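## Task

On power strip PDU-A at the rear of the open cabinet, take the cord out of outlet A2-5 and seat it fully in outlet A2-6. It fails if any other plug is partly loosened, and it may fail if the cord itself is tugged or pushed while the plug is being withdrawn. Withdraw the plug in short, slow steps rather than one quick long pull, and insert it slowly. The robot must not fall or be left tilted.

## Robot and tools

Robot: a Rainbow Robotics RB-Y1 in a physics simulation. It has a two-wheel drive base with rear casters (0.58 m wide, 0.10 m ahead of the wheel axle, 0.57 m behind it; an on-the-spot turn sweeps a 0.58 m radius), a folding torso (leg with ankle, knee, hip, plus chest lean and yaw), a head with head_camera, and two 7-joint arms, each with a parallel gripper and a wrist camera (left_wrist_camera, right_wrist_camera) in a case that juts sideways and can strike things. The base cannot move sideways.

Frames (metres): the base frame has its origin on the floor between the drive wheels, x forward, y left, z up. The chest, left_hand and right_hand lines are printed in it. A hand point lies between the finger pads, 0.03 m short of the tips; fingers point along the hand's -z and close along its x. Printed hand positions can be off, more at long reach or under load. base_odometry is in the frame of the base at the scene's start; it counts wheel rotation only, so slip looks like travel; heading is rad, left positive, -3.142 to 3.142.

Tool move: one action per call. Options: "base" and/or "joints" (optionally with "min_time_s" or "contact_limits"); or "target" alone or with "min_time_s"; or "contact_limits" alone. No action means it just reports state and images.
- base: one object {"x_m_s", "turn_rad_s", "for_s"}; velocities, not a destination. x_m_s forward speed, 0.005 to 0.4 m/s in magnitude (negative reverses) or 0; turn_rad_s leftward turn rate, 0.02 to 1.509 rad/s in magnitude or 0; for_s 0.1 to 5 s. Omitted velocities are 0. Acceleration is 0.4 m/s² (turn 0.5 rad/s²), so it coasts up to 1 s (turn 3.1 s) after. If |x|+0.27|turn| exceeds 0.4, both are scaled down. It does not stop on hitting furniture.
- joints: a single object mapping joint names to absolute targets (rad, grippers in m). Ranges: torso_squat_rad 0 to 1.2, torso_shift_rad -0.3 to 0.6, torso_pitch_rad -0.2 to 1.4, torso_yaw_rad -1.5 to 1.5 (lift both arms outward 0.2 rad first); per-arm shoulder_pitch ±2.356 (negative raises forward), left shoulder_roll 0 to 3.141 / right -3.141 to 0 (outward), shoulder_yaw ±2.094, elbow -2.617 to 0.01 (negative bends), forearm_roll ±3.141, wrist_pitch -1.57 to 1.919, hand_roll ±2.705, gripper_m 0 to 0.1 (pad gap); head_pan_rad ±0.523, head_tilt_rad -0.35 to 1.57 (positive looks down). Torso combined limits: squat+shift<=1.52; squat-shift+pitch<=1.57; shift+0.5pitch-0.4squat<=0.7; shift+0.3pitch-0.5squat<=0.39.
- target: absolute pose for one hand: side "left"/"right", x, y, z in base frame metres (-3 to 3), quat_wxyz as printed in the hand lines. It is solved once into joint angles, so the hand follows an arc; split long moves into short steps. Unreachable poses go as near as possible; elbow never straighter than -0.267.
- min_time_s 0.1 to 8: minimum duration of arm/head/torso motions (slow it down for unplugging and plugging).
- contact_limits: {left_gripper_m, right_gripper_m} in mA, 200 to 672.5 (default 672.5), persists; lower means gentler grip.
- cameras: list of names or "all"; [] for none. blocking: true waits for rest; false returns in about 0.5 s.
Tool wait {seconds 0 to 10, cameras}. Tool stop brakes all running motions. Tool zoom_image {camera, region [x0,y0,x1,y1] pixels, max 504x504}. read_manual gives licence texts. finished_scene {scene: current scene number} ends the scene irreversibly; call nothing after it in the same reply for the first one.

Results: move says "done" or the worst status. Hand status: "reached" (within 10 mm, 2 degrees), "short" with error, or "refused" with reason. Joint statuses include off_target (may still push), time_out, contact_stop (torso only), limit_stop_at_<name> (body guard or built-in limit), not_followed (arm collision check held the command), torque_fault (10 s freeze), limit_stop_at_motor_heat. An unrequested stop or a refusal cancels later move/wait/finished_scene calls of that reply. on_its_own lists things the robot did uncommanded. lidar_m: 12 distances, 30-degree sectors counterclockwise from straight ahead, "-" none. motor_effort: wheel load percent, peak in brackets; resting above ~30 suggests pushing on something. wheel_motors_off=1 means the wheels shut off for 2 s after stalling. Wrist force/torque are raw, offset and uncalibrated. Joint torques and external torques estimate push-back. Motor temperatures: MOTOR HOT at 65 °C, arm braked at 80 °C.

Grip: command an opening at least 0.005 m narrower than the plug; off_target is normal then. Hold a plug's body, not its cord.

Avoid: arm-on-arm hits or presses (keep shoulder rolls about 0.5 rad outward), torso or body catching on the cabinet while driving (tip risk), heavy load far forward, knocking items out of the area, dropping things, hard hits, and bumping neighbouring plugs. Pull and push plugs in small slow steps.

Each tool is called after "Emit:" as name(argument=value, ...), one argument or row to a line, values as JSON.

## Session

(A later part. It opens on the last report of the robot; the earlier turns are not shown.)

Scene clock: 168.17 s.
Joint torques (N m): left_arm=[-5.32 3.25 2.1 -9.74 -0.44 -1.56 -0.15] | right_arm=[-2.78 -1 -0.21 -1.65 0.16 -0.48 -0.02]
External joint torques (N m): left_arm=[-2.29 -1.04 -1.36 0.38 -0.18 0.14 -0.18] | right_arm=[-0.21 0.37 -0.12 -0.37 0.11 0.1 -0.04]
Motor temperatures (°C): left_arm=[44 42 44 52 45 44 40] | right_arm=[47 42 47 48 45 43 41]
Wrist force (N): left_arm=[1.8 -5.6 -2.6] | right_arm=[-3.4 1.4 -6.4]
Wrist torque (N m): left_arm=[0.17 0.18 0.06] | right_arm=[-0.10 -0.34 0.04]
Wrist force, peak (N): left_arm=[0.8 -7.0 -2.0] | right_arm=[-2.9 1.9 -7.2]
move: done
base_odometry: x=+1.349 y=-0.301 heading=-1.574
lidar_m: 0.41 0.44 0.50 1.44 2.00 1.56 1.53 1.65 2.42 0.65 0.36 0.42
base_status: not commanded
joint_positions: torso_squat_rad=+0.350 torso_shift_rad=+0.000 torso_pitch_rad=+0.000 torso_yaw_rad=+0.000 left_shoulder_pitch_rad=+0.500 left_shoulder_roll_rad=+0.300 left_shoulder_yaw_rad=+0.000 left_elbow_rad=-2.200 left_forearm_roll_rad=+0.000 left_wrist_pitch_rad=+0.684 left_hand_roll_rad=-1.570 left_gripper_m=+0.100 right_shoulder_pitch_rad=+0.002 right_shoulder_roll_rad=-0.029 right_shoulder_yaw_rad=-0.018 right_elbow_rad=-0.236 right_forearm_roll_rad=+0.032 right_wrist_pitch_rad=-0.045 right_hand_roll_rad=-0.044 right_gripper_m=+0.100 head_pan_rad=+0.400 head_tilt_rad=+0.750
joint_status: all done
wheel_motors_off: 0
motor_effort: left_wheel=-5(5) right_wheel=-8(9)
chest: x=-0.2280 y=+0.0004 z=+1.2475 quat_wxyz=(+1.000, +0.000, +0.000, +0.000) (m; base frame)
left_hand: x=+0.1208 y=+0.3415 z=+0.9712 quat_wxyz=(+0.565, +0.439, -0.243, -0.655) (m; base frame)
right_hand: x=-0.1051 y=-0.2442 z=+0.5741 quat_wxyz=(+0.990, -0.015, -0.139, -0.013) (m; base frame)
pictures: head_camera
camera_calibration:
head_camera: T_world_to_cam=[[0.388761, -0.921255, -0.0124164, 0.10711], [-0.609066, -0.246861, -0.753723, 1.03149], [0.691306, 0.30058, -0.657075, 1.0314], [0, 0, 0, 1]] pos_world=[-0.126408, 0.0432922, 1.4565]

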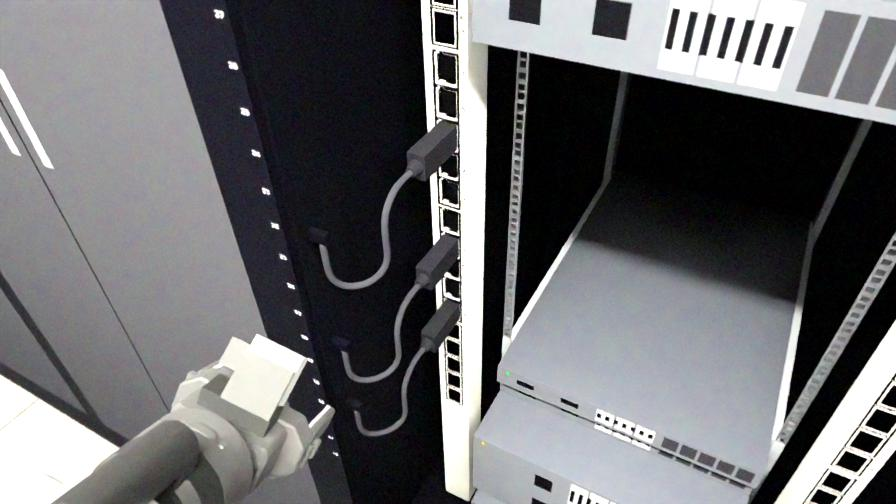

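Emit:
move(
  joints={"head_tilt_rad":0.55,"head_pan_rad":0.0},
  cameras=["head_camera"],
)

Scene clock: 173.50 s.
Joint torques (N m): left_arm=[-5.27 3.13 2.13 -9.81 -0.38 -1.54 -0.21] | right_arm=[-2.99 -0.97 -0.16 -1.85 0.05 -0.4 0.02]
External joint torques (N m): left_arm=[-2.24 -1.15 -1.34 0.31 -0.12 0.15 -0.23] | right_arm=[-0.42 0.41 -0.08 -0.57 0 0.18 0.01]
Motor temperatures (°C): left_arm=[44 42 44 51 45 43 40] | right_arm=[47 42 47 48 45 42 41]
Wrist force (N): left_arm=[1.6 -5.7 -2.5] | right_arm=[-2.8 0.9 -5.5]
Wrist torque (N m): left_arm=[0.17 0.16 0.06] | right_arm=[-0.08 -0.23 0.06]
Wrist force, peak (N): left_arm=[1.8 -6.4 -3.0] | right_arm=[-3.5 1.4 -6.5]
move: done
base_odometry: x=+1.349 y=-0.301 heading=-1.574
lidar_m: 0.40 0.44 0.50 1.45 2.01 1.56 1.53 1.63 2.42 0.66 0.35 0.41
base_status: not commanded
joint_positions: torso_squat_rad=+0.350 torso_shift_rad=+0.000 torso_pitch_rad=+0.000 torso_yaw_rad=+0.000 left_shoulder_pitch_rad=+0.500 left_shoulder_roll_rad=+0.300 left_shoulder_yaw_rad=+0.000 left_elbow_rad=-2.200 left_forearm_roll_rad=+0.000 left_wrist_pitch_rad=+0.684 left_hand_roll_rad=-1.570 left_gripper_m=+0.100 right_shoulder_pitch_rad=+0.002 right_shoulder_roll_rad=-0.029 right_shoulder_yaw_rad=-0.018 right_elbow_rad=-0.236 right_forearm_roll_rad=+0.032 right_wrist_pitch_rad=-0.045 right_hand_roll_rad=-0.044 right_gripper_m=+0.100 head_pan_rad=+0.000 head_tilt_rad=+0.550
joint_status: all done
wheel_motors_off: 0
motor_effort: left_wheel=-5(5) right_wheel=-8(9)
chest: x=-0.2280 y=+0.0004 z=+1.2475 quat_wxyz=(+1.000, +0.000, +0.000, +0.000) (m; base frame)
left_hand: x=+0.1208 y=+0.3415 z=+0.9712 quat_wxyz=(+0.565, +0.439, -0.243, -0.655) (m; base frame)
right_hand: x=-0.1051 y=-0.2442 z=+0.5741 quat_wxyz=(+0.990, -0.015, -0.139, -0.013) (m; base frame)
pictures: head_camera
camera_calibration:
head_camera: T_world_to_cam=[[0.00204687, -0.999923, -0.0122609, 0.0272233], [-0.494005, 0.0096493, -0.869406, 1.22254], [0.869457, 0.00783651, -0.493947, 0.832093], [0, 0, 0, 1]] pos_world=[-0.119583, 0.00890385, 1.47423]

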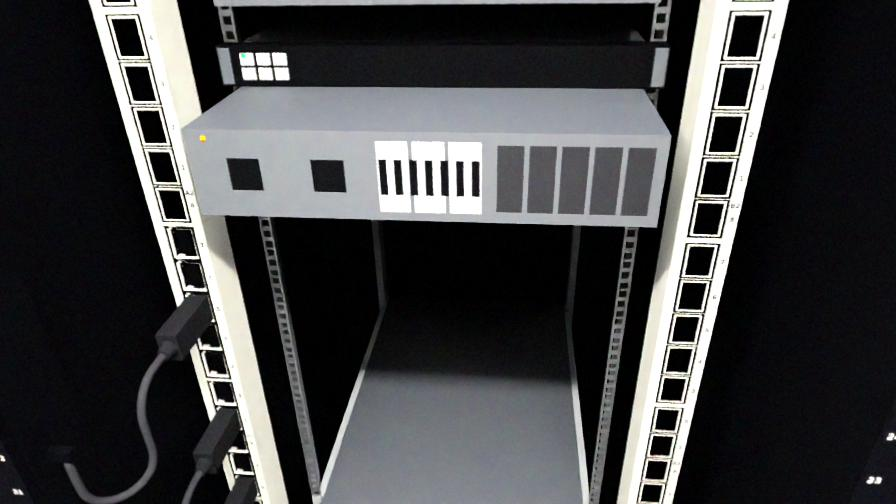

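Emit:
move(
  base={"turn_rad_s":-0.1,"for_s":0.8},
  cameras=[],
)

Emit:
move(
  base={"x_m_s":0.05,"for_s":1.0},
  cameras=["head_camera"],
)

Emit:
zoom_image(
  camera="head_camera",
  region=[50, 150, 300, 400],
)

Scene clock: 183.07 s.
Joint torques (N m): left_arm=[-5.08 3.35 2.4 -10.11 -0.3 -1.55 -0.21] | right_arm=[-2.66 -1.35 -0.35 -1.61 0.22 -0.47 -0.05]
External joint torques (N m): left_arm=[-2.05 -0.93 -1.06 0.01 -0.04 0.15 -0.24] | right_arm=[-0.09 0.02 -0.26 -0.33 0.17 0.11 -0.07]
Motor temperatures (°C): left_arm=[44 42 43 51 45 43 40] | right_arm=[47 42 47 48 45 42 41]
Wrist force (N): left_arm=[1.7 -5.8 -2.2] | right_arm=[-3.2 1.4 -6.2]
Wrist torque (N m): left_arm=[0.21 0.15 0.05] | right_arm=[-0.16 -0.26 0.06]
Wrist force, peak (N): left_arm=[1.8 -6.4 -2.6] | right_arm=[-3.3 1.5 -7.1]
move: done
base_odometry: x=+1.349 y=-0.301 heading=-1.652
lidar_m: 0.40 0.43 0.49 0.96 2.14 1.59 1.53 1.59 2.22 0.84 0.35 0.38
base_status: done (sent for 0.8 of 0.8 s)
joint_positions: torso_squat_rad=+0.350 torso_shift_rad=+0.000 torso_pitch_rad=+0.000 torso_yaw_rad=+0.000 left_shoulder_pitch_rad=+0.500 left_shoulder_roll_rad=+0.300 left_shoulder_yaw_rad=+0.000 left_elbow_rad=-2.200 left_forearm_roll_rad=+0.000 left_wrist_pitch_rad=+0.684 left_hand_roll_rad=-1.570 left_gripper_m=+0.100 right_shoulder_pitch_rad=+0.002 right_shoulder_roll_rad=-0.029 right_shoulder_yaw_rad=-0.018 right_elbow_rad=-0.236 right_forearm_roll_rad=+0.032 right_wrist_pitch_rad=-0.045 right_hand_roll_rad=-0.044 right_gripper_m=+0.100 head_pan_rad=+0.000 head_tilt_rad=+0.550
joint_status: not commanded
wheel_motors_off: 0
motor_effort: left_wheel=+15(20) right_wheel=-17(24)
chest: x=-0.2280 y=+0.0004 z=+1.2475 quat_wxyz=(+1.000, +0.000, +0.000, +0.000) (m; base frame)
left_hand: x=+0.1208 y=+0.3415 z=+0.9712 quat_wxyz=(+0.565, +0.439, -0.243, -0.655) (m; base frame)
right_hand: x=-0.1051 y=-0.2442 z=+0.5742 quat_wxyz=(+0.990, -0.015, -0.139, -0.013) (m; base frame)
pictures: none
No camera images: "cameras" was empty.

Scene clock: 185.33 s.
Joint torques (N m): left_arm=[-4.33 3.19 2.63 -10.23 -0.3 -1.61 -0.22] | right_arm=[-2.53 -1.25 -0.24 -1.72 0.19 -0.47 0.04]
External joint torques (N m): left_arm=[-1.29 -1.09 -0.84 -0.11 -0.03 0.09 -0.25] | right_arm=[0.03 0.13 -0.15 -0.44 0.13 0.11 0.02]
Motor temperatures (°C): left_arm=[44 42 43 50 45 43 40] | right_arm=[47 42 47 48 45 42 41]
Wrist force (N): left_arm=[1.7 -6.4 -2.3] | right_arm=[-2.2 1.6 -5.5]
Wrist torque (N m): left_arm=[0.27 0.20 0.04] | right_arm=[-0.15 -0.16 0.04]
Wrist force, peak (N): left_arm=[1.6 -6.4 -2.5] | right_arm=[-4.1 1.1 -6.3]
move: done
base_odometry: x=+1.345 y=-0.351 heading=-1.651
lidar_m: 0.36 0.38 0.47 0.76 2.21 1.63 1.58 1.66 2.29 0.65 0.31 0.37
base_status: done (sent for 1 of 1 s)
joint_positions: torso_squat_rad=+0.350 torso_shift_rad=+0.000 torso_pitch_rad=+0.000 torso_yaw_rad=+0.000 left_shoulder_pitch_rad=+0.500 left_shoulder_roll_rad=+0.300 left_shoulder_yaw_rad=+0.000 left_elbow_rad=-2.200 left_forearm_roll_rad=+0.000 left_wrist_pitch_rad=+0.684 left_hand_roll_rad=-1.570 left_gripper_m=+0.100 right_shoulder_pitch_rad=+0.002 right_shoulder_roll_rad=-0.029 right_shoulder_yaw_rad=-0.018 right_elbow_rad=-0.236 right_forearm_roll_rad=+0.032 right_wrist_pitch_rad=-0.045 right_hand_roll_rad=-0.044 right_gripper_m=+0.100 head_pan_rad=+0.000 head_tilt_rad=+0.550
joint_status: not commanded
wheel_motors_off: 0
motor_effort: left_wheel=+12(25) right_wheel=+0(19)
chest: x=-0.2280 y=+0.0004 z=+1.2475 quat_wxyz=(+1.000, +0.000, +0.000, +0.000) (m; base frame)
left_hand: x=+0.1208 y=+0.3415 z=+0.9712 quat_wxyz=(+0.565, +0.439, -0.243, -0.655) (m; base frame)
right_hand: x=-0.1051 y=-0.2442 z=+0.5742 quat_wxyz=(+0.990, -0.015, -0.139, -0.013) (m; base frame)
pictures: head_camera
camera_calibration:
head_camera: T_world_to_cam=[[0.00204687, -0.999923, -0.0122609, 0.0273233], [-0.494005, 0.0096493, -0.869406, 1.22254], [0.869457, 0.00783651, -0.493947, 0.832092], [0, 0, 0, 1]] pos_world=[-0.119583, 0.00900385, 1.47423]

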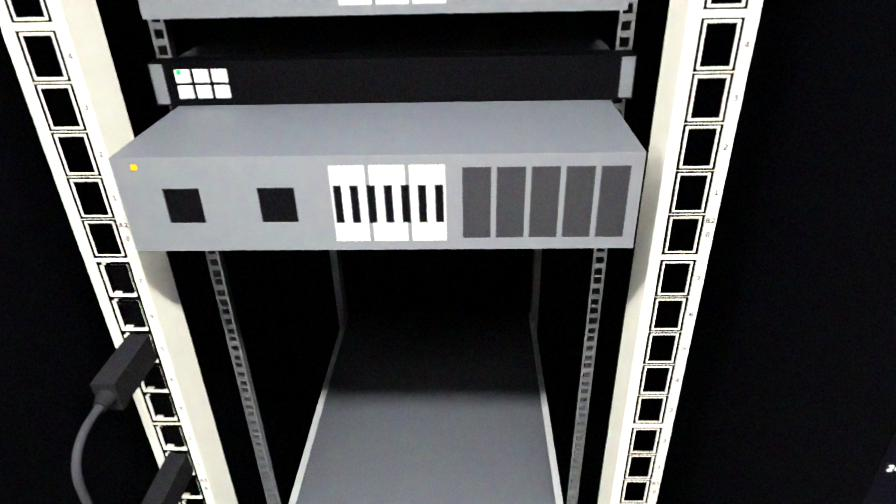

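Scaled by 2.016 from the camera's 896x504 image, which has a finer 1280x720 frame.

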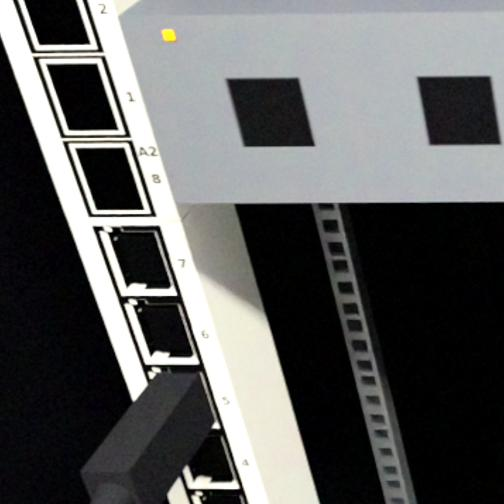

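Emit:
move(
  target={"side":"left","x":0.18,"y":0.345,"z":1.13,"quat_wxyz":[0.6124,0.3536,-0.3536,-0.6124]},
  min_time_s=5,
  cameras=["head_camera","left_wrist_camera"],
)

Emit:
move(
  joints={"left_gripper_m":0.05,"head_pan_rad":0.3,"head_tilt_rad":0.75},
  cameras=["head_camera","left_wrist_camera"],
)

Scene clock: 198.43 s.
Joint torques (N m): left_arm=[-10.43 9.68 7.68 -7.94 -0.04 -1.46 0.08] | right_arm=[-2.59 -1.22 -0.31 -1.75 0.16 -0.46 0.06]
External joint torques (N m): left_arm=[-2.62 0.47 1.49 -1.2 0.33 0.28 0.07] | right_arm=[-0.02 0.16 -0.22 -0.47 0.11 0.12 0.04]
Motor temperatures (°C): left_arm=[44 42 43 50 45 43 40] | right_arm=[47 42 46 48 45 42 41]
Wrist force (N): left_arm=[-0.3 -6.5 -2.6] | right_arm=[-2.4 1.5 -5.7]
Wrist torque (N m): left_arm=[0.29 0.04 0.06] | right_arm=[-0.15 -0.16 0.06]
Wrist force, peak (N): left_arm=[-0.6 -6.7 -2.7] | right_arm=[-2.8 1.4 -6.8]
move: done
base_odometry: x=+1.345 y=-0.351 heading=-1.651
lidar_m: 0.36 0.38 0.48 0.76 2.20 1.64 1.58 1.65 2.28 0.66 0.33 0.38
base_status: not commanded
joint_positions: torso_squat_rad=+0.350 torso_shift_rad=+0.000 torso_pitch_rad=+0.000 torso_yaw_rad=+0.000 left_shoulder_pitch_rad=+0.136 left_shoulder_roll_rad=+0.634 left_shoulder_yaw_rad=+0.263 left_elbow_rad=-2.381 left_forearm_roll_rad=+0.553 left_wrist_pitch_rad=+1.203 left_hand_roll_rad=-1.297 left_gripper_m=+0.100 right_shoulder_pitch_rad=+0.002 right_shoulder_roll_rad=-0.029 right_shoulder_yaw_rad=-0.018 right_elbow_rad=-0.236 right_forearm_roll_rad=+0.032 right_wrist_pitch_rad=-0.045 right_hand_roll_rad=-0.044 right_gripper_m=+0.100 head_pan_rad=+0.000 head_tilt_rad=+0.550
joint_status: all done
wheel_motors_off: 0
motor_effort: left_wheel=+12(12) right_wheel=+0(1)
chest: x=-0.2280 y=+0.0004 z=+1.2475 quat_wxyz=(+1.000, +0.000, +0.000, +0.000) (m; base frame)
left_hand: x=+0.1796 y=+0.3451 z=+1.1300 quat_wxyz=(+0.612, +0.354, -0.354, -0.612) (m; base frame)
left_hand_status: reached (checked arc, planned for 5.0 s): 0 mm and 0.1 deg off.
right_hand: x=-0.1051 y=-0.2442 z=+0.5742 quat_wxyz=(+0.990, -0.015, -0.139, -0.013) (m; base frame)
pictures: head_camera, left_wrist_camera
camera_calibration:
head_camera: T_world_to_cam=[[0.00204687, -0.999923, -0.0122609, 0.0273233], [-0.494005, 0.0096493, -0.869406, 1.22254], [0.869457, 0.00783651, -0.493947, 0.832092], [0, 0, 0, 1]] pos_world=[-0.119583, 0.00900385, 1.47423]
left_wrist_camera: T_world_to_cam=[[0.0488992, -0.998797, 0.00361624, 0.332856], [-0.82356, -0.0423679, -0.565644, 0.833689], [0.565117, 0.0246814, -0.824641, 0.894145], [0, 0, 0, 1]] pos_world=[0.16502, 0.345709, 1.20772]

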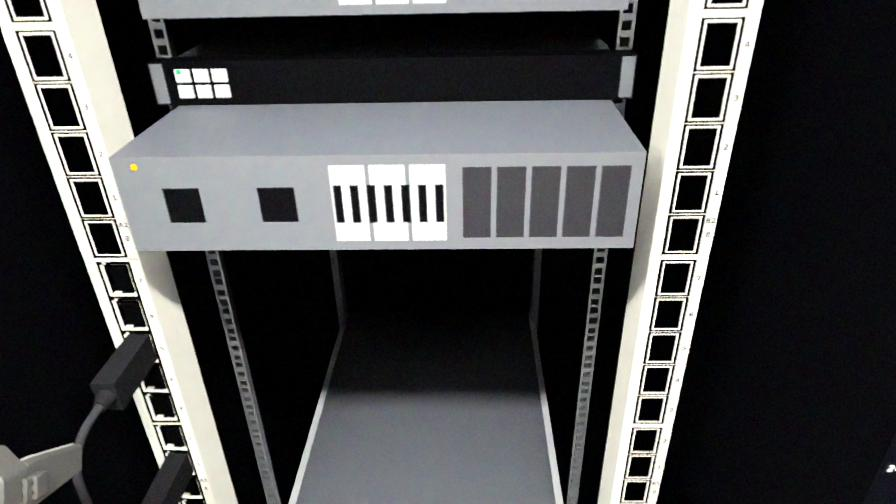

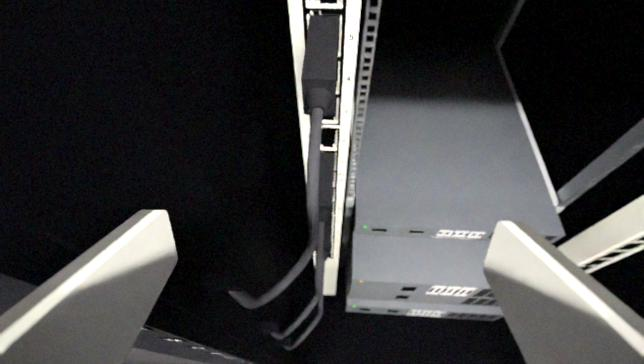

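Scene clock: 199.50 s.
Joint torques (N m): left_arm=[-10.28 9.6 7.65 -7.96 -0.12 -1.56 0.05] | right_arm=[-2.59 -1 -0.5 -1.63 0.14 -0.41 0.06]
External joint torques (N m): left_arm=[-2.48 0.39 1.46 -1.22 0.25 0.18 0.04] | right_arm=[-0.02 0.38 -0.41 -0.35 0.09 0.17 0.05]
Motor temperatures (°C): left_arm=[44 42 43 50 45 43 40] | right_arm=[47 42 46 48 45 42 41]
Wrist force (N): left_arm=[-0.2 -6.2 -2.3] | right_arm=[-2.2 1.0 -5.8]
Wrist torque (N m): left_arm=[0.26 0.05 0.05] | right_arm=[-0.05 -0.20 0.05]
Wrist force, peak (N): left_arm=[-0.1 -6.7 -2.4] | right_arm=[-2.8 0.7 -6.7]
move: done
base_odometry: x=+1.345 y=-0.351 heading=-1.651
lidar_m: 0.36 0.38 0.47 0.76 2.20 1.64 1.58 1.66 2.28 0.65 0.32 0.38
base_status: not commanded
joint_positions: torso_squat_rad=+0.350 torso_shift_rad=+0.000 torso_pitch_rad=+0.000 torso_yaw_rad=+0.000 left_shoulder_pitch_rad=+0.136 left_shoulder_roll_rad=+0.634 left_shoulder_yaw_rad=+0.263 left_elbow_rad=-2.381 left_forearm_roll_rad=+0.553 left_wrist_pitch_rad=+1.203 left_hand_roll_rad=-1.297 left_gripper_m=+0.050 right_shoulder_pitch_rad=+0.002 right_shoulder_roll_rad=-0.029 right_shoulder_yaw_rad=-0.018 right_elbow_rad=-0.236 right_forearm_roll_rad=+0.032 right_wrist_pitch_rad=-0.045 right_hand_roll_rad=-0.044 right_gripper_m=+0.100 head_pan_rad=+0.300 head_tilt_rad=+0.750
joint_status: all done
wheel_motors_off: 0
motor_effort: left_wheel=+12(12) right_wheel=+0(1)
chest: x=-0.2280 y=+0.0004 z=+1.2475 quat_wxyz=(+1.000, +0.000, +0.000, +0.000) (m; base frame)
left_hand: x=+0.1796 y=+0.3451 z=+1.1301 quat_wxyz=(+0.612, +0.354, -0.354, -0.612) (m; base frame)
right_hand: x=-0.1051 y=-0.2442 z=+0.5742 quat_wxyz=(+0.990, -0.015, -0.139, -0.013) (m; base frame)
pictures: head_camera, left_wrist_camera
camera_calibration:
head_camera: T_world_to_cam=[[0.29489, -0.95545, -0.0124489, 0.0878819], [-0.630562, -0.184795, -0.753818, 1.02719], [0.717935, 0.230143, -0.656965, 1.03672], [0, 0, 0, 1]] pos_world=[-0.122504, 0.0351927, 1.4565]
left_wrist_camera: T_world_to_cam=[[0.0488992, -0.998797, 0.00361624, 0.332856], [-0.82356, -0.0423679, -0.565644, 0.833689], [0.565117, 0.0246814, -0.824641, 0.894145], [0, 0, 0, 1]] pos_world=[0.16502, 0.345709, 1.20772]

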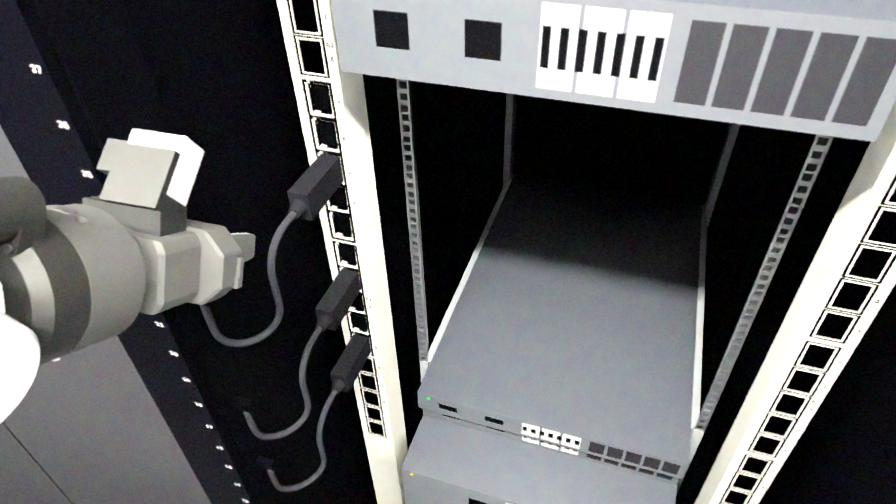

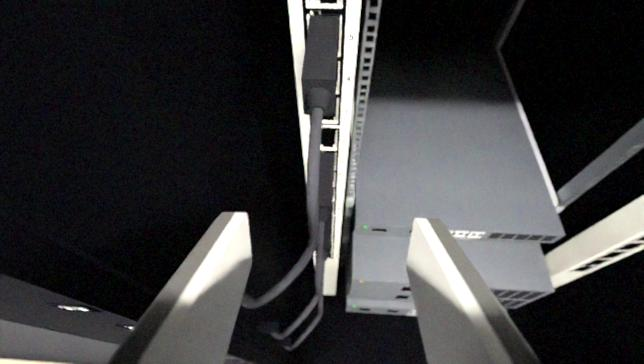

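Emit:
move(
  target={"side":"left","x":0.265,"y":0.352,"z":1.115,"quat_wxyz":[0.6124,0.3536,-0.3536,-0.6124]},
  min_time_s=5,
  cameras=["head_camera","left_wrist_camera"],
)

Emit:
zoom_image(
  camera="left_wrist_camera",
  region=[170, 0, 490, 364],
)

Emit:
zoom_image(
  camera="head_camera",
  region=[150, 50, 450, 300],
)

Scene clock: 217.47 s.
Joint torques (N m): left_arm=[-15.5 8.53 4.99 -7.16 -0.38 -1.92 -0.24] | right_arm=[-2.59 -0.99 -0.22 -1.66 0.15 -0.45 0.07]
External joint torques (N m): left_arm=[-2.84 -1.81 -1.68 0.47 -0.12 -0.16 -0.25] | right_arm=[-0.02 0.39 -0.13 -0.38 0.1 0.13 0.06]
Motor temperatures (°C): left_arm=[44 42 43 49 45 43 40] | right_arm=[47 42 46 48 45 42 41]
Wrist force (N): left_arm=[-0.1 -6.2 -2.0] | right_arm=[-2.4 1.5 -5.9]
Wrist torque (N m): left_arm=[0.24 0.07 0.07] | right_arm=[-0.13 -0.20 0.07]
Wrist force, peak (N): left_arm=[-0.3 -7.0 -2.6] | right_arm=[-3.8 1.4 -6.3]
move: done
base_odometry: x=+1.345 y=-0.351 heading=-1.651
lidar_m: 0.36 0.37 0.47 0.76 2.22 1.65 1.58 1.65 2.28 0.64 0.32 0.38
base_status: not commanded
joint_positions: torso_squat_rad=+0.350 torso_shift_rad=+0.000 torso_pitch_rad=+0.000 torso_yaw_rad=+0.000 left_shoulder_pitch_rad=-0.134 left_shoulder_roll_rad=+0.629 left_shoulder_yaw_rad=+0.142 left_elbow_rad=-2.023 left_forearm_roll_rad=+0.505 left_wrist_pitch_rad=+1.111 left_hand_roll_rad=-1.354 left_gripper_m=+0.050 right_shoulder_pitch_rad=+0.002 right_shoulder_roll_rad=-0.029 right_shoulder_yaw_rad=-0.018 right_elbow_rad=-0.236 right_forearm_roll_rad=+0.032 right_wrist_pitch_rad=-0.045 right_hand_roll_rad=-0.044 right_gripper_m=+0.100 head_pan_rad=+0.300 head_tilt_rad=+0.750
joint_status: all done
wheel_motors_off: 0
motor_effort: left_wheel=+12(12) right_wheel=+0(1)
chest: x=-0.2280 y=+0.0004 z=+1.2475 quat_wxyz=(+1.000, +0.000, +0.000, +0.000) (m; base frame)
left_hand: x=+0.2646 y=+0.3522 z=+1.1152 quat_wxyz=(+0.612, +0.354, -0.353, -0.612) (m; base frame)
left_hand_status: reached (checked arc, planned for 5.0 s): 1 mm and 0.0 deg off.
right_hand: x=-0.1051 y=-0.2442 z=+0.5742 quat_wxyz=(+0.990, -0.015, -0.139, -0.013) (m; base frame)
pictures: head_camera, left_wrist_camera
camera_calibration:
head_camera: T_world_to_cam=[[0.29489, -0.95545, -0.0124489, 0.0878819], [-0.630562, -0.184795, -0.753818, 1.02719], [0.717935, 0.230143, -0.656965, 1.03672], [0, 0, 0, 1]] pos_world=[-0.122504, 0.0351927, 1.4565]
left_wrist_camera: T_world_to_cam=[[0.0482931, -0.998826, 0.00376311, 0.335932], [-0.824203, -0.0419778, -0.564736, 0.894507], [0.564231, 0.0241713, -0.825263, 0.83479], [0, 0, 0, 1]] pos_world=[0.250018, 0.352909, 1.19282]

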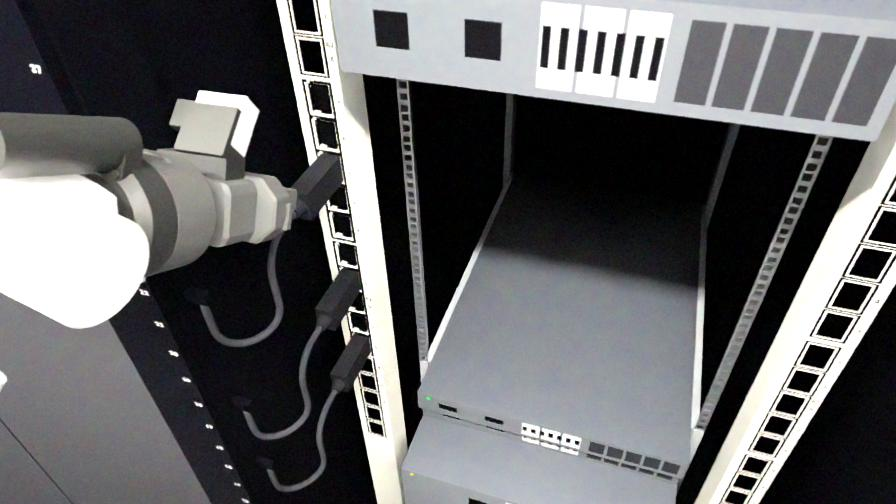

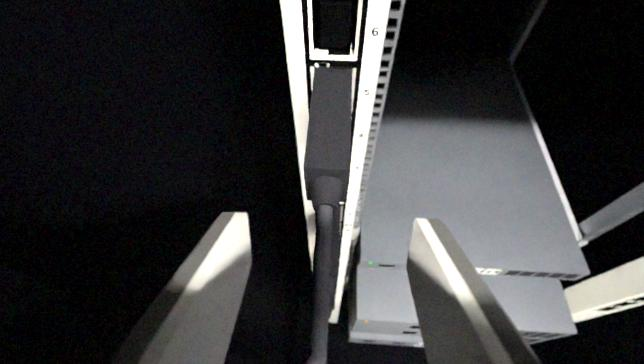

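Scaled by 1.385 from the camera's 644x364 image, which has a finer 1265x715 frame.

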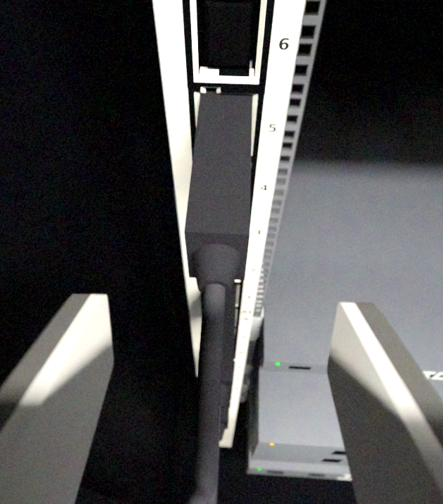

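Scaled by 1.680 from the camera's 896x504 image, which has a finer 1280x720 frame.

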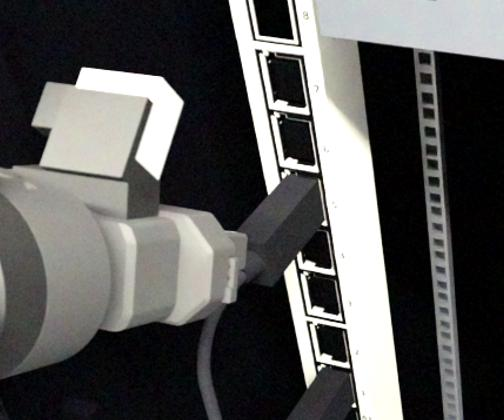

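Emit:
move(
  target={"side":"left","x":0.305,"y":0.352,"z":1.0915,"quat_wxyz":[0.6124,0.3536,-0.3536,-0.6124]},
  min_time_s=4,
  cameras=["left_wrist_camera"],
)

Emit:
move(
  target={"side":"left","x":0.345,"y":0.352,"z":1.068,"quat_wxyz":[0.6124,0.3536,-0.3536,-0.6124]},
  min_time_s=4,
  cameras=["head_camera","left_wrist_camera"],
)

Emit:
zoom_image(
  camera="left_wrist_camera",
  region=[170, 0, 490, 364],
)

Emit:
zoom_image(
  camera="head_camera",
  region=[150, 50, 450, 300],
)

Scene clock: 233.33 s.
Joint torques (N m): left_arm=[-17.71 8.96 4.78 -7.76 -0.29 -1.99 -0.2] | right_arm=[-2.78 -1.02 -0.26 -1.74 0.15 -0.39 0.03]
External joint torques (N m): left_arm=[-2.98 -1.45 -1.67 0.59 -0.13 -0.21 -0.21] | right_arm=[-0.21 0.36 -0.17 -0.46 0.1 0.19 0.01]
Motor temperatures (°C): left_arm=[44 42 43 48 45 43 40] | right_arm=[47 42 46 48 45 42 41]
Wrist force (N): left_arm=[-0.2 -6.6 -2.5] | right_arm=[-2.4 1.4 -5.0]
Wrist torque (N m): left_arm=[0.30 0.06 0.09] | right_arm=[-0.10 -0.17 0.06]
Wrist force, peak (N): left_arm=[6.4 -6.3 1.2] | right_arm=[-3.2 0.7 -6.7]
move: done
base_odometry: x=+1.345 y=-0.351 heading=-1.651
lidar_m: 0.36 0.38 0.47 0.76 2.20 1.65 1.58 1.66 2.30 0.65 0.32 0.38
base_status: not commanded
joint_positions: torso_squat_rad=+0.350 torso_shift_rad=+0.000 torso_pitch_rad=+0.000 torso_yaw_rad=+0.000 left_shoulder_pitch_rad=-0.237 left_shoulder_roll_rad=+0.589 left_shoulder_yaw_rad=+0.088 left_elbow_rad=-1.814 left_forearm_roll_rad=+0.473 left_wrist_pitch_rad=+1.006 left_hand_roll_rad=-1.406 left_gripper_m=+0.050 right_shoulder_pitch_rad=+0.002 right_shoulder_roll_rad=-0.029 right_shoulder_yaw_rad=-0.018 right_elbow_rad=-0.236 right_forearm_roll_rad=+0.032 right_wrist_pitch_rad=-0.045 right_hand_roll_rad=-0.044 right_gripper_m=+0.100 head_pan_rad=+0.300 head_tilt_rad=+0.750
joint_status: all done
wheel_motors_off: 0
motor_effort: left_wheel=+12(13) right_wheel=+0(1)
chest: x=-0.2280 y=+0.0004 z=+1.2475 quat_wxyz=(+1.000, +0.000, +0.000, +0.000) (m; base frame)
left_hand: x=+0.3040 y=+0.3521 z=+1.0919 quat_wxyz=(+0.613, +0.354, -0.353, -0.612) (m; base frame)
left_hand_status: reached (checked arc, planned for 4.0 s): 1 mm and 0.1 deg off.
right_hand: x=-0.1051 y=-0.2442 z=+0.5742 quat_wxyz=(+0.990, -0.015, -0.139, -0.013) (m; base frame)
pictures: left_wrist_camera
camera_calibration:
left_wrist_camera: T_world_to_cam=[[0.0485718, -0.998813, 0.00370003, 0.334005], [-0.824236, -0.042174, -0.564674, 0.913823], [0.564159, 0.0243775, -0.825306, 0.793332], [0, 0, 0, 1]] pos_world=[0.289417, 0.352809, 1.16952]

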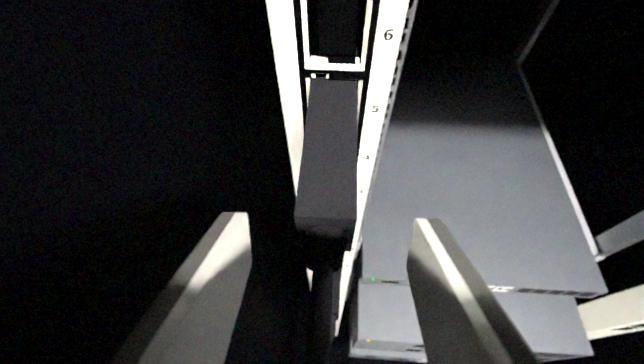

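Scene clock: 237.67 s.
Joint torques (N m): left_arm=[-19.97 8.89 4.35 -8.51 -0.22 -1.93 -0.31] | right_arm=[-2.72 -1.12 -0.39 -1.71 0.17 -0.46 0.01]
External joint torques (N m): left_arm=[-3.03 -1.7 -1.63 0.44 -0.18 -0.14 -0.32] | right_arm=[-0.16 0.25 -0.3 -0.43 0.12 0.12 0]
Motor temperatures (°C): left_arm=[44 42 43 48 45 43 40] | right_arm=[47 42 46 48 45 42 41]
Wrist force (N): left_arm=[-0.1 -6.3 -2.4] | right_arm=[-2.0 1.4 -5.8]
Wrist torque (N m): left_arm=[0.25 0.07 0.07] | right_arm=[-0.10 -0.13 0.03]
Wrist force, peak (N): left_arm=[-0.4 -7.0 -2.3] | right_arm=[-2.7 1.8 -6.5]
move: done
base_odometry: x=+1.345 y=-0.351 heading=-1.651
lidar_m: 0.36 0.38 0.48 0.76 2.19 1.64 1.58 1.65 2.30 0.64 0.32 0.36
base_status: not commanded
joint_positions: torso_squat_rad=+0.350 torso_shift_rad=+0.000 torso_pitch_rad=+0.000 torso_yaw_rad=+0.000 left_shoulder_pitch_rad=-0.357 left_shoulder_roll_rad=+0.549 left_shoulder_yaw_rad=+0.048 left_elbow_rad=-1.566 left_forearm_roll_rad=+0.463 left_wrist_pitch_rad=+0.883 left_hand_roll_rad=-1.472 left_gripper_m=+0.050 right_shoulder_pitch_rad=+0.002 right_shoulder_roll_rad=-0.029 right_shoulder_yaw_rad=-0.018 right_elbow_rad=-0.236 right_forearm_roll_rad=+0.032 right_wrist_pitch_rad=-0.045 right_hand_roll_rad=-0.044 right_gripper_m=+0.100 head_pan_rad=+0.300 head_tilt_rad=+0.750
joint_status: all done
wheel_motors_off: 0
motor_effort: left_wheel=+12(12) right_wheel=+0(1)
chest: x=-0.2280 y=+0.0004 z=+1.2475 quat_wxyz=(+1.000, +0.000, +0.000, +0.000) (m; base frame)
left_hand: x=+0.3449 y=+0.3523 z=+1.0681 quat_wxyz=(+0.612, +0.354, -0.353, -0.612) (m; base frame)
left_hand_status: reached (checked arc, planned for 4.0 s): 0 mm and 0.0 deg off.
right_hand: x=-0.1051 y=-0.2442 z=+0.5742 quat_wxyz=(+0.990, -0.015, -0.139, -0.013) (m; base frame)
pictures: head_camera, left_wrist_camera
camera_calibration:
head_camera: T_world_to_cam=[[0.29489, -0.95545, -0.0124489, 0.0878819], [-0.630562, -0.184795, -0.753818, 1.02719], [0.717935, 0.230143, -0.656965, 1.03672], [0, 0, 0, 1]] pos_world=[-0.122504, 0.0351927, 1.4565]
left_wrist_camera: T_world_to_cam=[[0.0482171, -0.998829, 0.00407122, 0.332003], [-0.824174, -0.0420879, -0.56477, 0.934164], [0.56428, 0.0238762, -0.825238, 0.750669], [0, 0, 0, 1]] pos_world=[0.330318, 0.353008, 1.14572]

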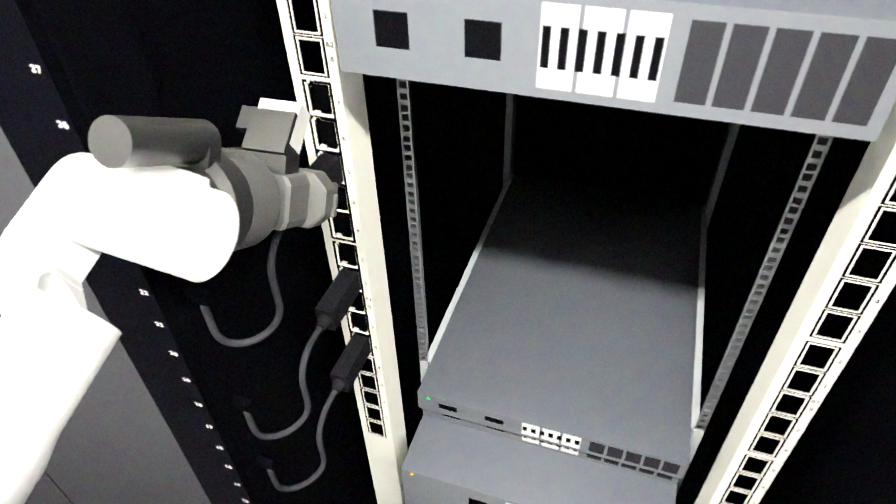

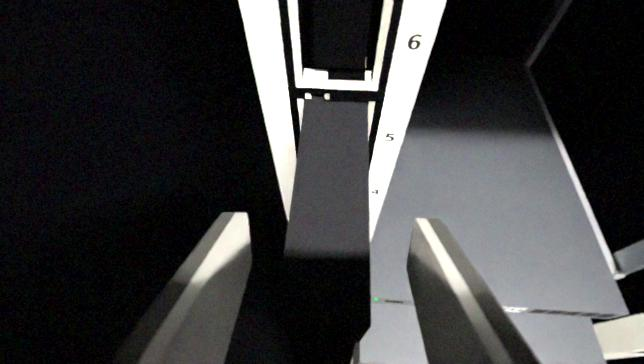

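Scaled by 1.385 from the camera's 644x364 image, which has a finer 1265x715 frame.

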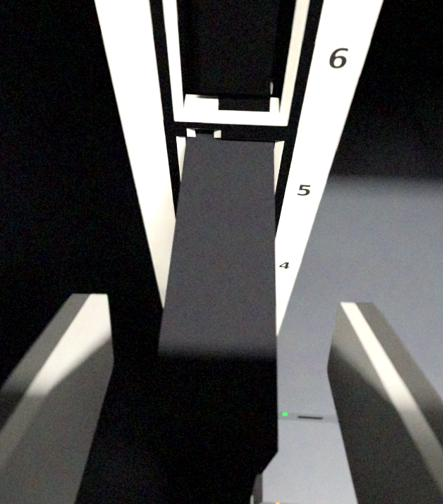

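Scaled by 1.680 from the camera's 896x504 image, which has a finer 1280x720 frame.

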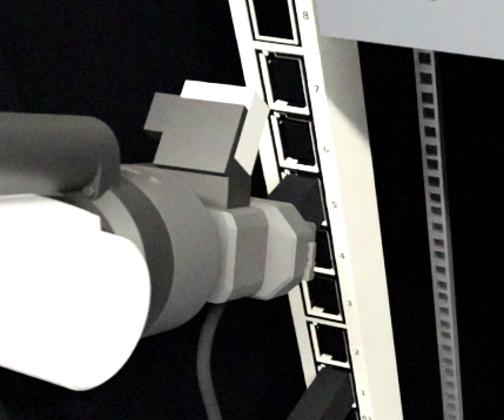

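Emit:
move(
  contact_limits={"left_gripper_m":350},
  joints={"left_gripper_m":0.012},
  cameras=["left_wrist_camera","head_camera"],
)

Emit:
zoom_image(
  camera="left_wrist_camera",
  region=[170, 0, 490, 364],
)

Scene clock: 243.00 s.
Joint torques (N m): left_arm=[-19.9 9.01 4.24 -9.03 0.19 -1.87 -0.1] | right_arm=[-2.65 -1.13 -0.31 -1.67 0.13 -0.42 -0.02]
External joint torques (N m): left_arm=[-2.96 -1.58 -1.74 -0.08 0.24 -0.08 -0.12] | right_arm=[-0.08 0.25 -0.22 -0.39 0.08 0.16 -0.04]
Motor temperatures (°C): left_arm=[44 42 43 48 45 43 40] | right_arm=[47 42 46 48 45 42 41]
Wrist force (N): left_arm=[-2.5 -6.4 -1.5] | right_arm=[-2.5 1.2 -6.6]
Wrist torque (N m): left_arm=[0.23 -0.08 -0.08] | right_arm=[-0.10 -0.24 0.04]
Wrist force, peak (N): left_arm=[-3.0 -6.8 -2.1] | right_arm=[-2.7 1.4 -6.5]
move: off_target
base_odometry: x=+1.345 y=-0.351 heading=-1.651
lidar_m: 0.36 0.38 0.48 0.77 2.19 1.65 1.58 1.65 2.29 0.65 0.32 0.37
base_status: not commanded
joint_positions: torso_squat_rad=+0.350 torso_shift_rad=+0.000 torso_pitch_rad=+0.000 torso_yaw_rad=+0.000 left_shoulder_pitch_rad=-0.357 left_shoulder_roll_rad=+0.549 left_shoulder_yaw_rad=+0.048 left_elbow_rad=-1.566 left_forearm_roll_rad=+0.462 left_wrist_pitch_rad=+0.883 left_hand_roll_rad=-1.472 left_gripper_m=+0.024 right_shoulder_pitch_rad=+0.002 right_shoulder_roll_rad=-0.029 right_shoulder_yaw_rad=-0.018 right_elbow_rad=-0.236 right_forearm_roll_rad=+0.032 right_wrist_pitch_rad=-0.045 right_hand_roll_rad=-0.044 right_gripper_m=+0.100 head_pan_rad=+0.300 head_tilt_rad=+0.750
joint_status: left_gripper_m off_target (ended at +0.024, target +0.012)
wheel_motors_off: 0
motor_effort: left_wheel=+12(12) right_wheel=+0(0)
contact_limits: left_gripper_m 350 mA
chest: x=-0.2280 y=+0.0004 z=+1.2475 quat_wxyz=(+1.000, +0.000, +0.000, +0.000) (m; base frame)
left_hand: x=+0.3449 y=+0.3524 z=+1.0681 quat_wxyz=(+0.612, +0.354, -0.353, -0.612) (m; base frame)
right_hand: x=-0.1051 y=-0.2442 z=+0.5742 quat_wxyz=(+0.990, -0.015, -0.139, -0.013) (m; base frame)
pictures: head_camera, left_wrist_camera
camera_calibration:
head_camera: T_world_to_cam=[[0.29489, -0.95545, -0.0124489, 0.0878819], [-0.630562, -0.184795, -0.753818, 1.02719], [0.717935, 0.230143, -0.656965, 1.03672], [0, 0, 0, 1]] pos_world=[-0.122504, 0.0351927, 1.4565]
left_wrist_camera: T_world_to_cam=[[0.0483226, -0.998824, 0.00390126, 0.332162], [-0.8242, -0.0420802, -0.564733, 0.934126], [0.564233, 0.0240739, -0.825265, 0.750646], [0, 0, 0, 1]] pos_world=[0.330318, 0.353008, 1.14572]

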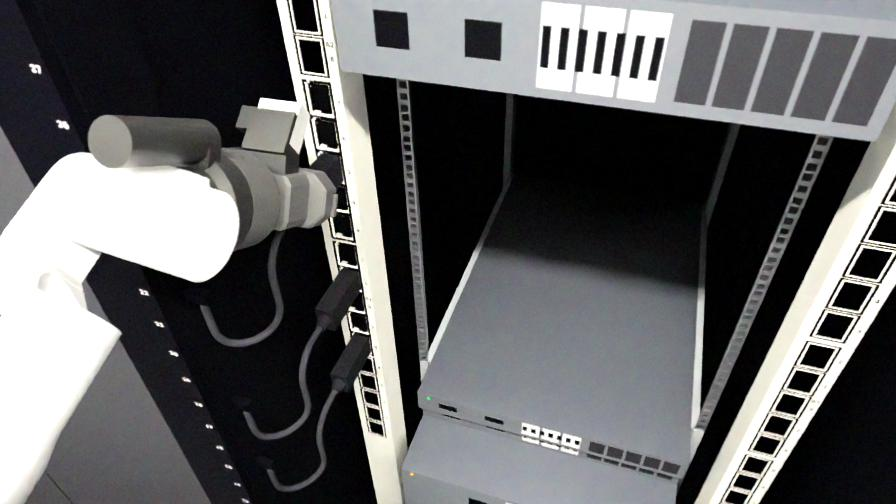

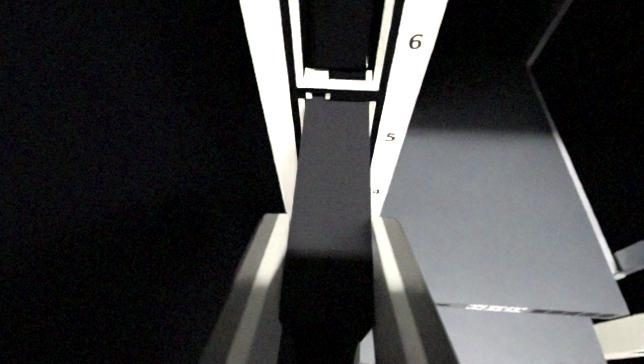

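Scaled by 1.385 from the camera's 644x364 image, which has a finer 1265x715 frame.

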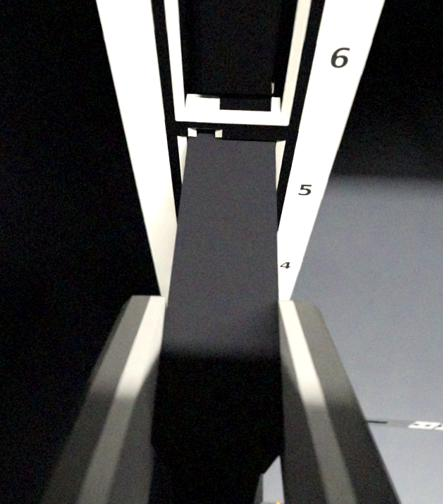

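Emit:
move(
  contact_limits={"left_gripper_m":672.5},
  joints={"left_gripper_m":0.005},
  cameras=[],
)

Emit:
move(
  target={"side":"left","x":0.340,"y":0.352,"z":1.068,"quat_wxyz":[0.6124,0.3536,-0.3536,-0.6124]},
  min_time_s=3,
  cameras=["left_wrist_camera"],
)

Emit:
move(
  target={"side":"left","x":0.335,"y":0.352,"z":1.068,"quat_wxyz":[0.6124,0.3536,-0.3536,-0.6124]},
  min_time_s=3,
  cameras=["left_wrist_camera"],
)

Scene clock: 248.43 s.
Joint torques (N m): left_arm=[-20.28 8.76 4.52 -9.05 0.19 -1.86 -0.05] | right_arm=[-2.79 -1.23 -0.4 -1.59 0.16 -0.42 -0.05]
External joint torques (N m): left_arm=[-3.33 -1.83 -1.46 -0.1 0.24 -0.07 -0.06] | right_arm=[-0.22 0.15 -0.32 -0.31 0.11 0.16 -0.07]
Motor temperatures (°C): left_arm=[45 42 43 48 45 43 40] | right_arm=[47 42 46 48 45 42 41]
Wrist force (N): left_arm=[-1.4 -6.6 -0.9] | right_arm=[-2.7 1.8 -4.7]
Wrist torque (N m): left_arm=[0.21 -0.27 -0.23] | right_arm=[-0.15 -0.20 0.06]
Wrist force, peak (N): left_arm=[-2.6 -6.8 -2.1] | right_arm=[-3.3 1.6 -6.7]
move: off_target
base_odometry: x=+1.345 y=-0.351 heading=-1.651
lidar_m: 0.36 0.38 0.47 0.78 2.20 1.65 1.58 1.66 2.29 0.66 0.32 0.37
base_status: not commanded
joint_positions: torso_squat_rad=+0.350 torso_shift_rad=+0.000 torso_pitch_rad=+0.000 torso_yaw_rad=+0.000 left_shoulder_pitch_rad=-0.357 left_shoulder_roll_rad=+0.549 left_shoulder_yaw_rad=+0.048 left_elbow_rad=-1.566 left_forearm_roll_rad=+0.462 left_wrist_pitch_rad=+0.883 left_hand_roll_rad=-1.472 left_gripper_m=+0.023 right_shoulder_pitch_rad=+0.002 right_shoulder_roll_rad=-0.029 right_shoulder_yaw_rad=-0.018 right_elbow_rad=-0.236 right_forearm_roll_rad=+0.032 right_wrist_pitch_rad=-0.045 right_hand_roll_rad=-0.044 right_gripper_m=+0.100 head_pan_rad=+0.300 head_tilt_rad=+0.750
joint_status: left_gripper_m off_target (ended at +0.023, target +0.005)
wheel_motors_off: 0
motor_effort: left_wheel=+12(12) right_wheel=+0(0)
contact_limits: left_gripper_m 672.5 mA
chest: x=-0.2280 y=+0.0004 z=+1.2475 quat_wxyz=(+1.000, +0.000, +0.000, +0.000) (m; base frame)
left_hand: x=+0.3449 y=+0.3524 z=+1.0681 quat_wxyz=(+0.612, +0.354, -0.353, -0.612) (m; base frame)
right_hand: x=-0.1051 y=-0.2442 z=+0.5742 quat_wxyz=(+0.990, -0.015, -0.139, -0.013) (m; base frame)
pictures: none
No camera images: "cameras" was empty.

Scene clock: 251.77 s.
Joint torques (N m): left_arm=[-9.99 10.69 6.52 -12.27 0.91 0.95 0.21] | right_arm=[-2.58 -1.34 -0.17 -1.65 0.11 -0.49 0]
External joint torques (N m): left_arm=[6.69 0.17 0.5 -3.35 0.97 2.74 0.19] | right_arm=[-0.04 0.05 -0.08 -0.38 0.06 0.09 -0.01]
Motor temperatures (°C): left_arm=[45 42 43 48 45 43 40] | right_arm=[47 42 46 48 45 42 41]
Wrist force (N): left_arm=[-4.1 4.2 -33.0] | right_arm=[-2.7 1.7 -5.4]
Wrist torque (N m): left_arm=[0.57 0.26 -0.02] | right_arm=[-0.14 -0.23 0.08]
Wrist force, peak (N): left_arm=[-6.2 4.5 -40.7] | right_arm=[-3.1 1.9 -6.4]
move: done
base_odometry: x=+1.345 y=-0.351 heading=-1.652
lidar_m: 0.36 0.37 0.48 0.76 2.21 1.64 1.57 1.65 2.28 0.66 0.32 0.37
base_status: not commanded
joint_positions: torso_squat_rad=+0.350 torso_shift_rad=+0.001 torso_pitch_rad=+0.001 torso_yaw_rad=+0.000 left_shoulder_pitch_rad=-0.342 left_shoulder_roll_rad=+0.550 left_shoulder_yaw_rad=+0.050 left_elbow_rad=-1.590 left_forearm_roll_rad=+0.461 left_wrist_pitch_rad=+0.889 left_hand_roll_rad=-1.467 left_gripper_m=+0.023 right_shoulder_pitch_rad=+0.002 right_shoulder_roll_rad=-0.029 right_shoulder_yaw_rad=-0.018 right_elbow_rad=-0.236 right_forearm_roll_rad=+0.032 right_wrist_pitch_rad=-0.045 right_hand_roll_rad=-0.044 right_gripper_m=+0.100 head_pan_rad=+0.300 head_tilt_rad=+0.750
joint_status: all done
wheel_motors_off: 0
motor_effort: left_wheel=+2(12) right_wheel=-1(2)
contact_limits: left_gripper_m 672.5 mA
chest: x=-0.2274 y=+0.0005 z=+1.2475 quat_wxyz=(+1.000, +0.000, +0.000, +0.000) (m; base frame)
left_hand: x=+0.3414 y=+0.3516 z=+1.0685 quat_wxyz=(+0.612, +0.354, -0.354, -0.612) (m; base frame)
left_hand_status: reached (checked arc, planned for 3.0 s): 1 mm and 0.1 deg off.
right_hand: x=-0.1051 y=-0.2442 z=+0.5741 quat_wxyz=(+0.990, -0.015, -0.139, -0.013) (m; base frame)
pictures: left_wrist_camera
camera_calibration:
left_wrist_camera: T_world_to_cam=[[0.0468547, -0.998893, 0.00419258, 0.331806], [-0.823665, -0.0410092, -0.565593, 0.931791], [0.565138, 0.0230474, -0.824674, 0.752411], [0, 0, 0, 1]] pos_world=[0.32672, 0.352309, 1.14612]

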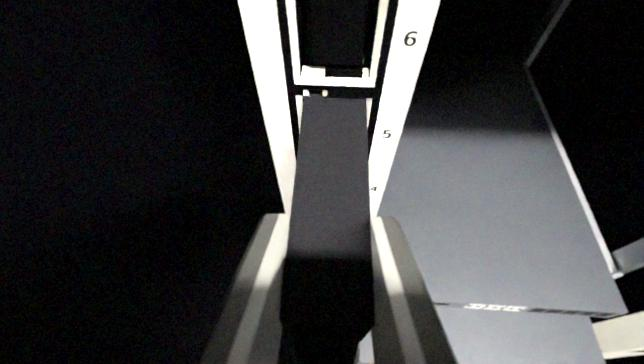

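Scene clock: 255.10 s.
Joint torques (N m): left_arm=[-10.4 10.91 7.16 -12.65 0.91 0.65 0.16] | right_arm=[-2.62 -1.14 -0.44 -1.64 0.11 -0.44 0.06]
External joint torques (N m): left_arm=[5.96 0.45 1.1 -3.76 0.98 2.44 0.15] | right_arm=[-0.08 0.24 -0.35 -0.37 0.06 0.14 0.05]
Motor temperatures (°C): left_arm=[44 42 43 48 45 43 40] | right_arm=[47 42 46 48 45 42 41]
Wrist force (N): left_arm=[-3.3 2.9 -32.5] | right_arm=[-2.9 1.4 -5.9]
Wrist torque (N m): left_arm=[0.52 0.37 0.04] | right_arm=[-0.12 -0.26 0.06]
Wrist force, peak (N): left_arm=[-5.7 4.0 -38.9] | right_arm=[-2.7 1.2 -6.8]
move: done
base_odometry: x=+1.345 y=-0.351 heading=-1.652
lidar_m: 0.36 0.38 0.48 0.75 2.19 1.64 1.58 1.65 2.29 0.65 0.32 0.38
base_status: not commanded
joint_positions: torso_squat_rad=+0.350 torso_shift_rad=+0.001 torso_pitch_rad=+0.001 torso_yaw_rad=+0.000 left_shoulder_pitch_rad=-0.322 left_shoulder_roll_rad=+0.551 left_shoulder_yaw_rad=+0.054 left_elbow_rad=-1.619 left_forearm_roll_rad=+0.460 left_wrist_pitch_rad=+0.898 left_hand_roll_rad=-1.461 left_gripper_m=+0.023 right_shoulder_pitch_rad=+0.002 right_shoulder_roll_rad=-0.029 right_shoulder_yaw_rad=-0.018 right_elbow_rad=-0.236 right_forearm_roll_rad=+0.032 right_wrist_pitch_rad=-0.045 right_hand_roll_rad=-0.044 right_gripper_m=+0.100 head_pan_rad=+0.300 head_tilt_rad=+0.750
joint_status: all done
wheel_motors_off: 0
motor_effort: left_wheel=+1(2) right_wheel=-1(2)
contact_limits: left_gripper_m 672.5 mA
chest: x=-0.2274 y=+0.0005 z=+1.2475 quat_wxyz=(+1.000, +0.000, +0.000, +0.000) (m; base frame)
left_hand: x=+0.3359 y=+0.3516 z=+1.0687 quat_wxyz=(+0.612, +0.354, -0.354, -0.612) (m; base frame)
left_hand_status: reached (checked arc, planned for 3.0 s): 1 mm and 0.1 deg off.
right_hand: x=-0.1051 y=-0.2442 z=+0.5741 quat_wxyz=(+0.990, -0.015, -0.139, -0.013) (m; base frame)
pictures: left_wrist_camera
camera_calibration:
left_wrist_camera: T_world_to_cam=[[0.0469888, -0.998887, 0.00418453, 0.332026], [-0.823375, -0.0411037, -0.566007, 0.927789], [0.565548, 0.0231505, -0.82439, 0.755189], [0, 0, 0, 1]] pos_world=[0.321221, 0.352309, 1.14632]

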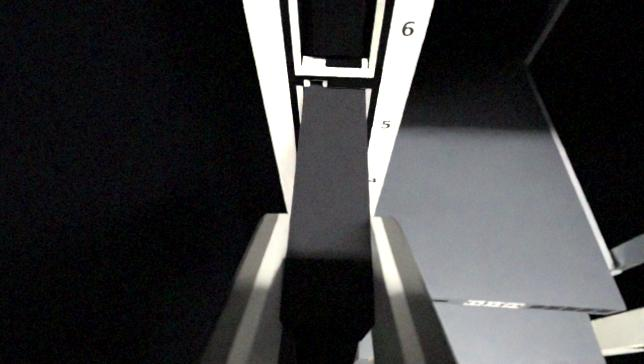

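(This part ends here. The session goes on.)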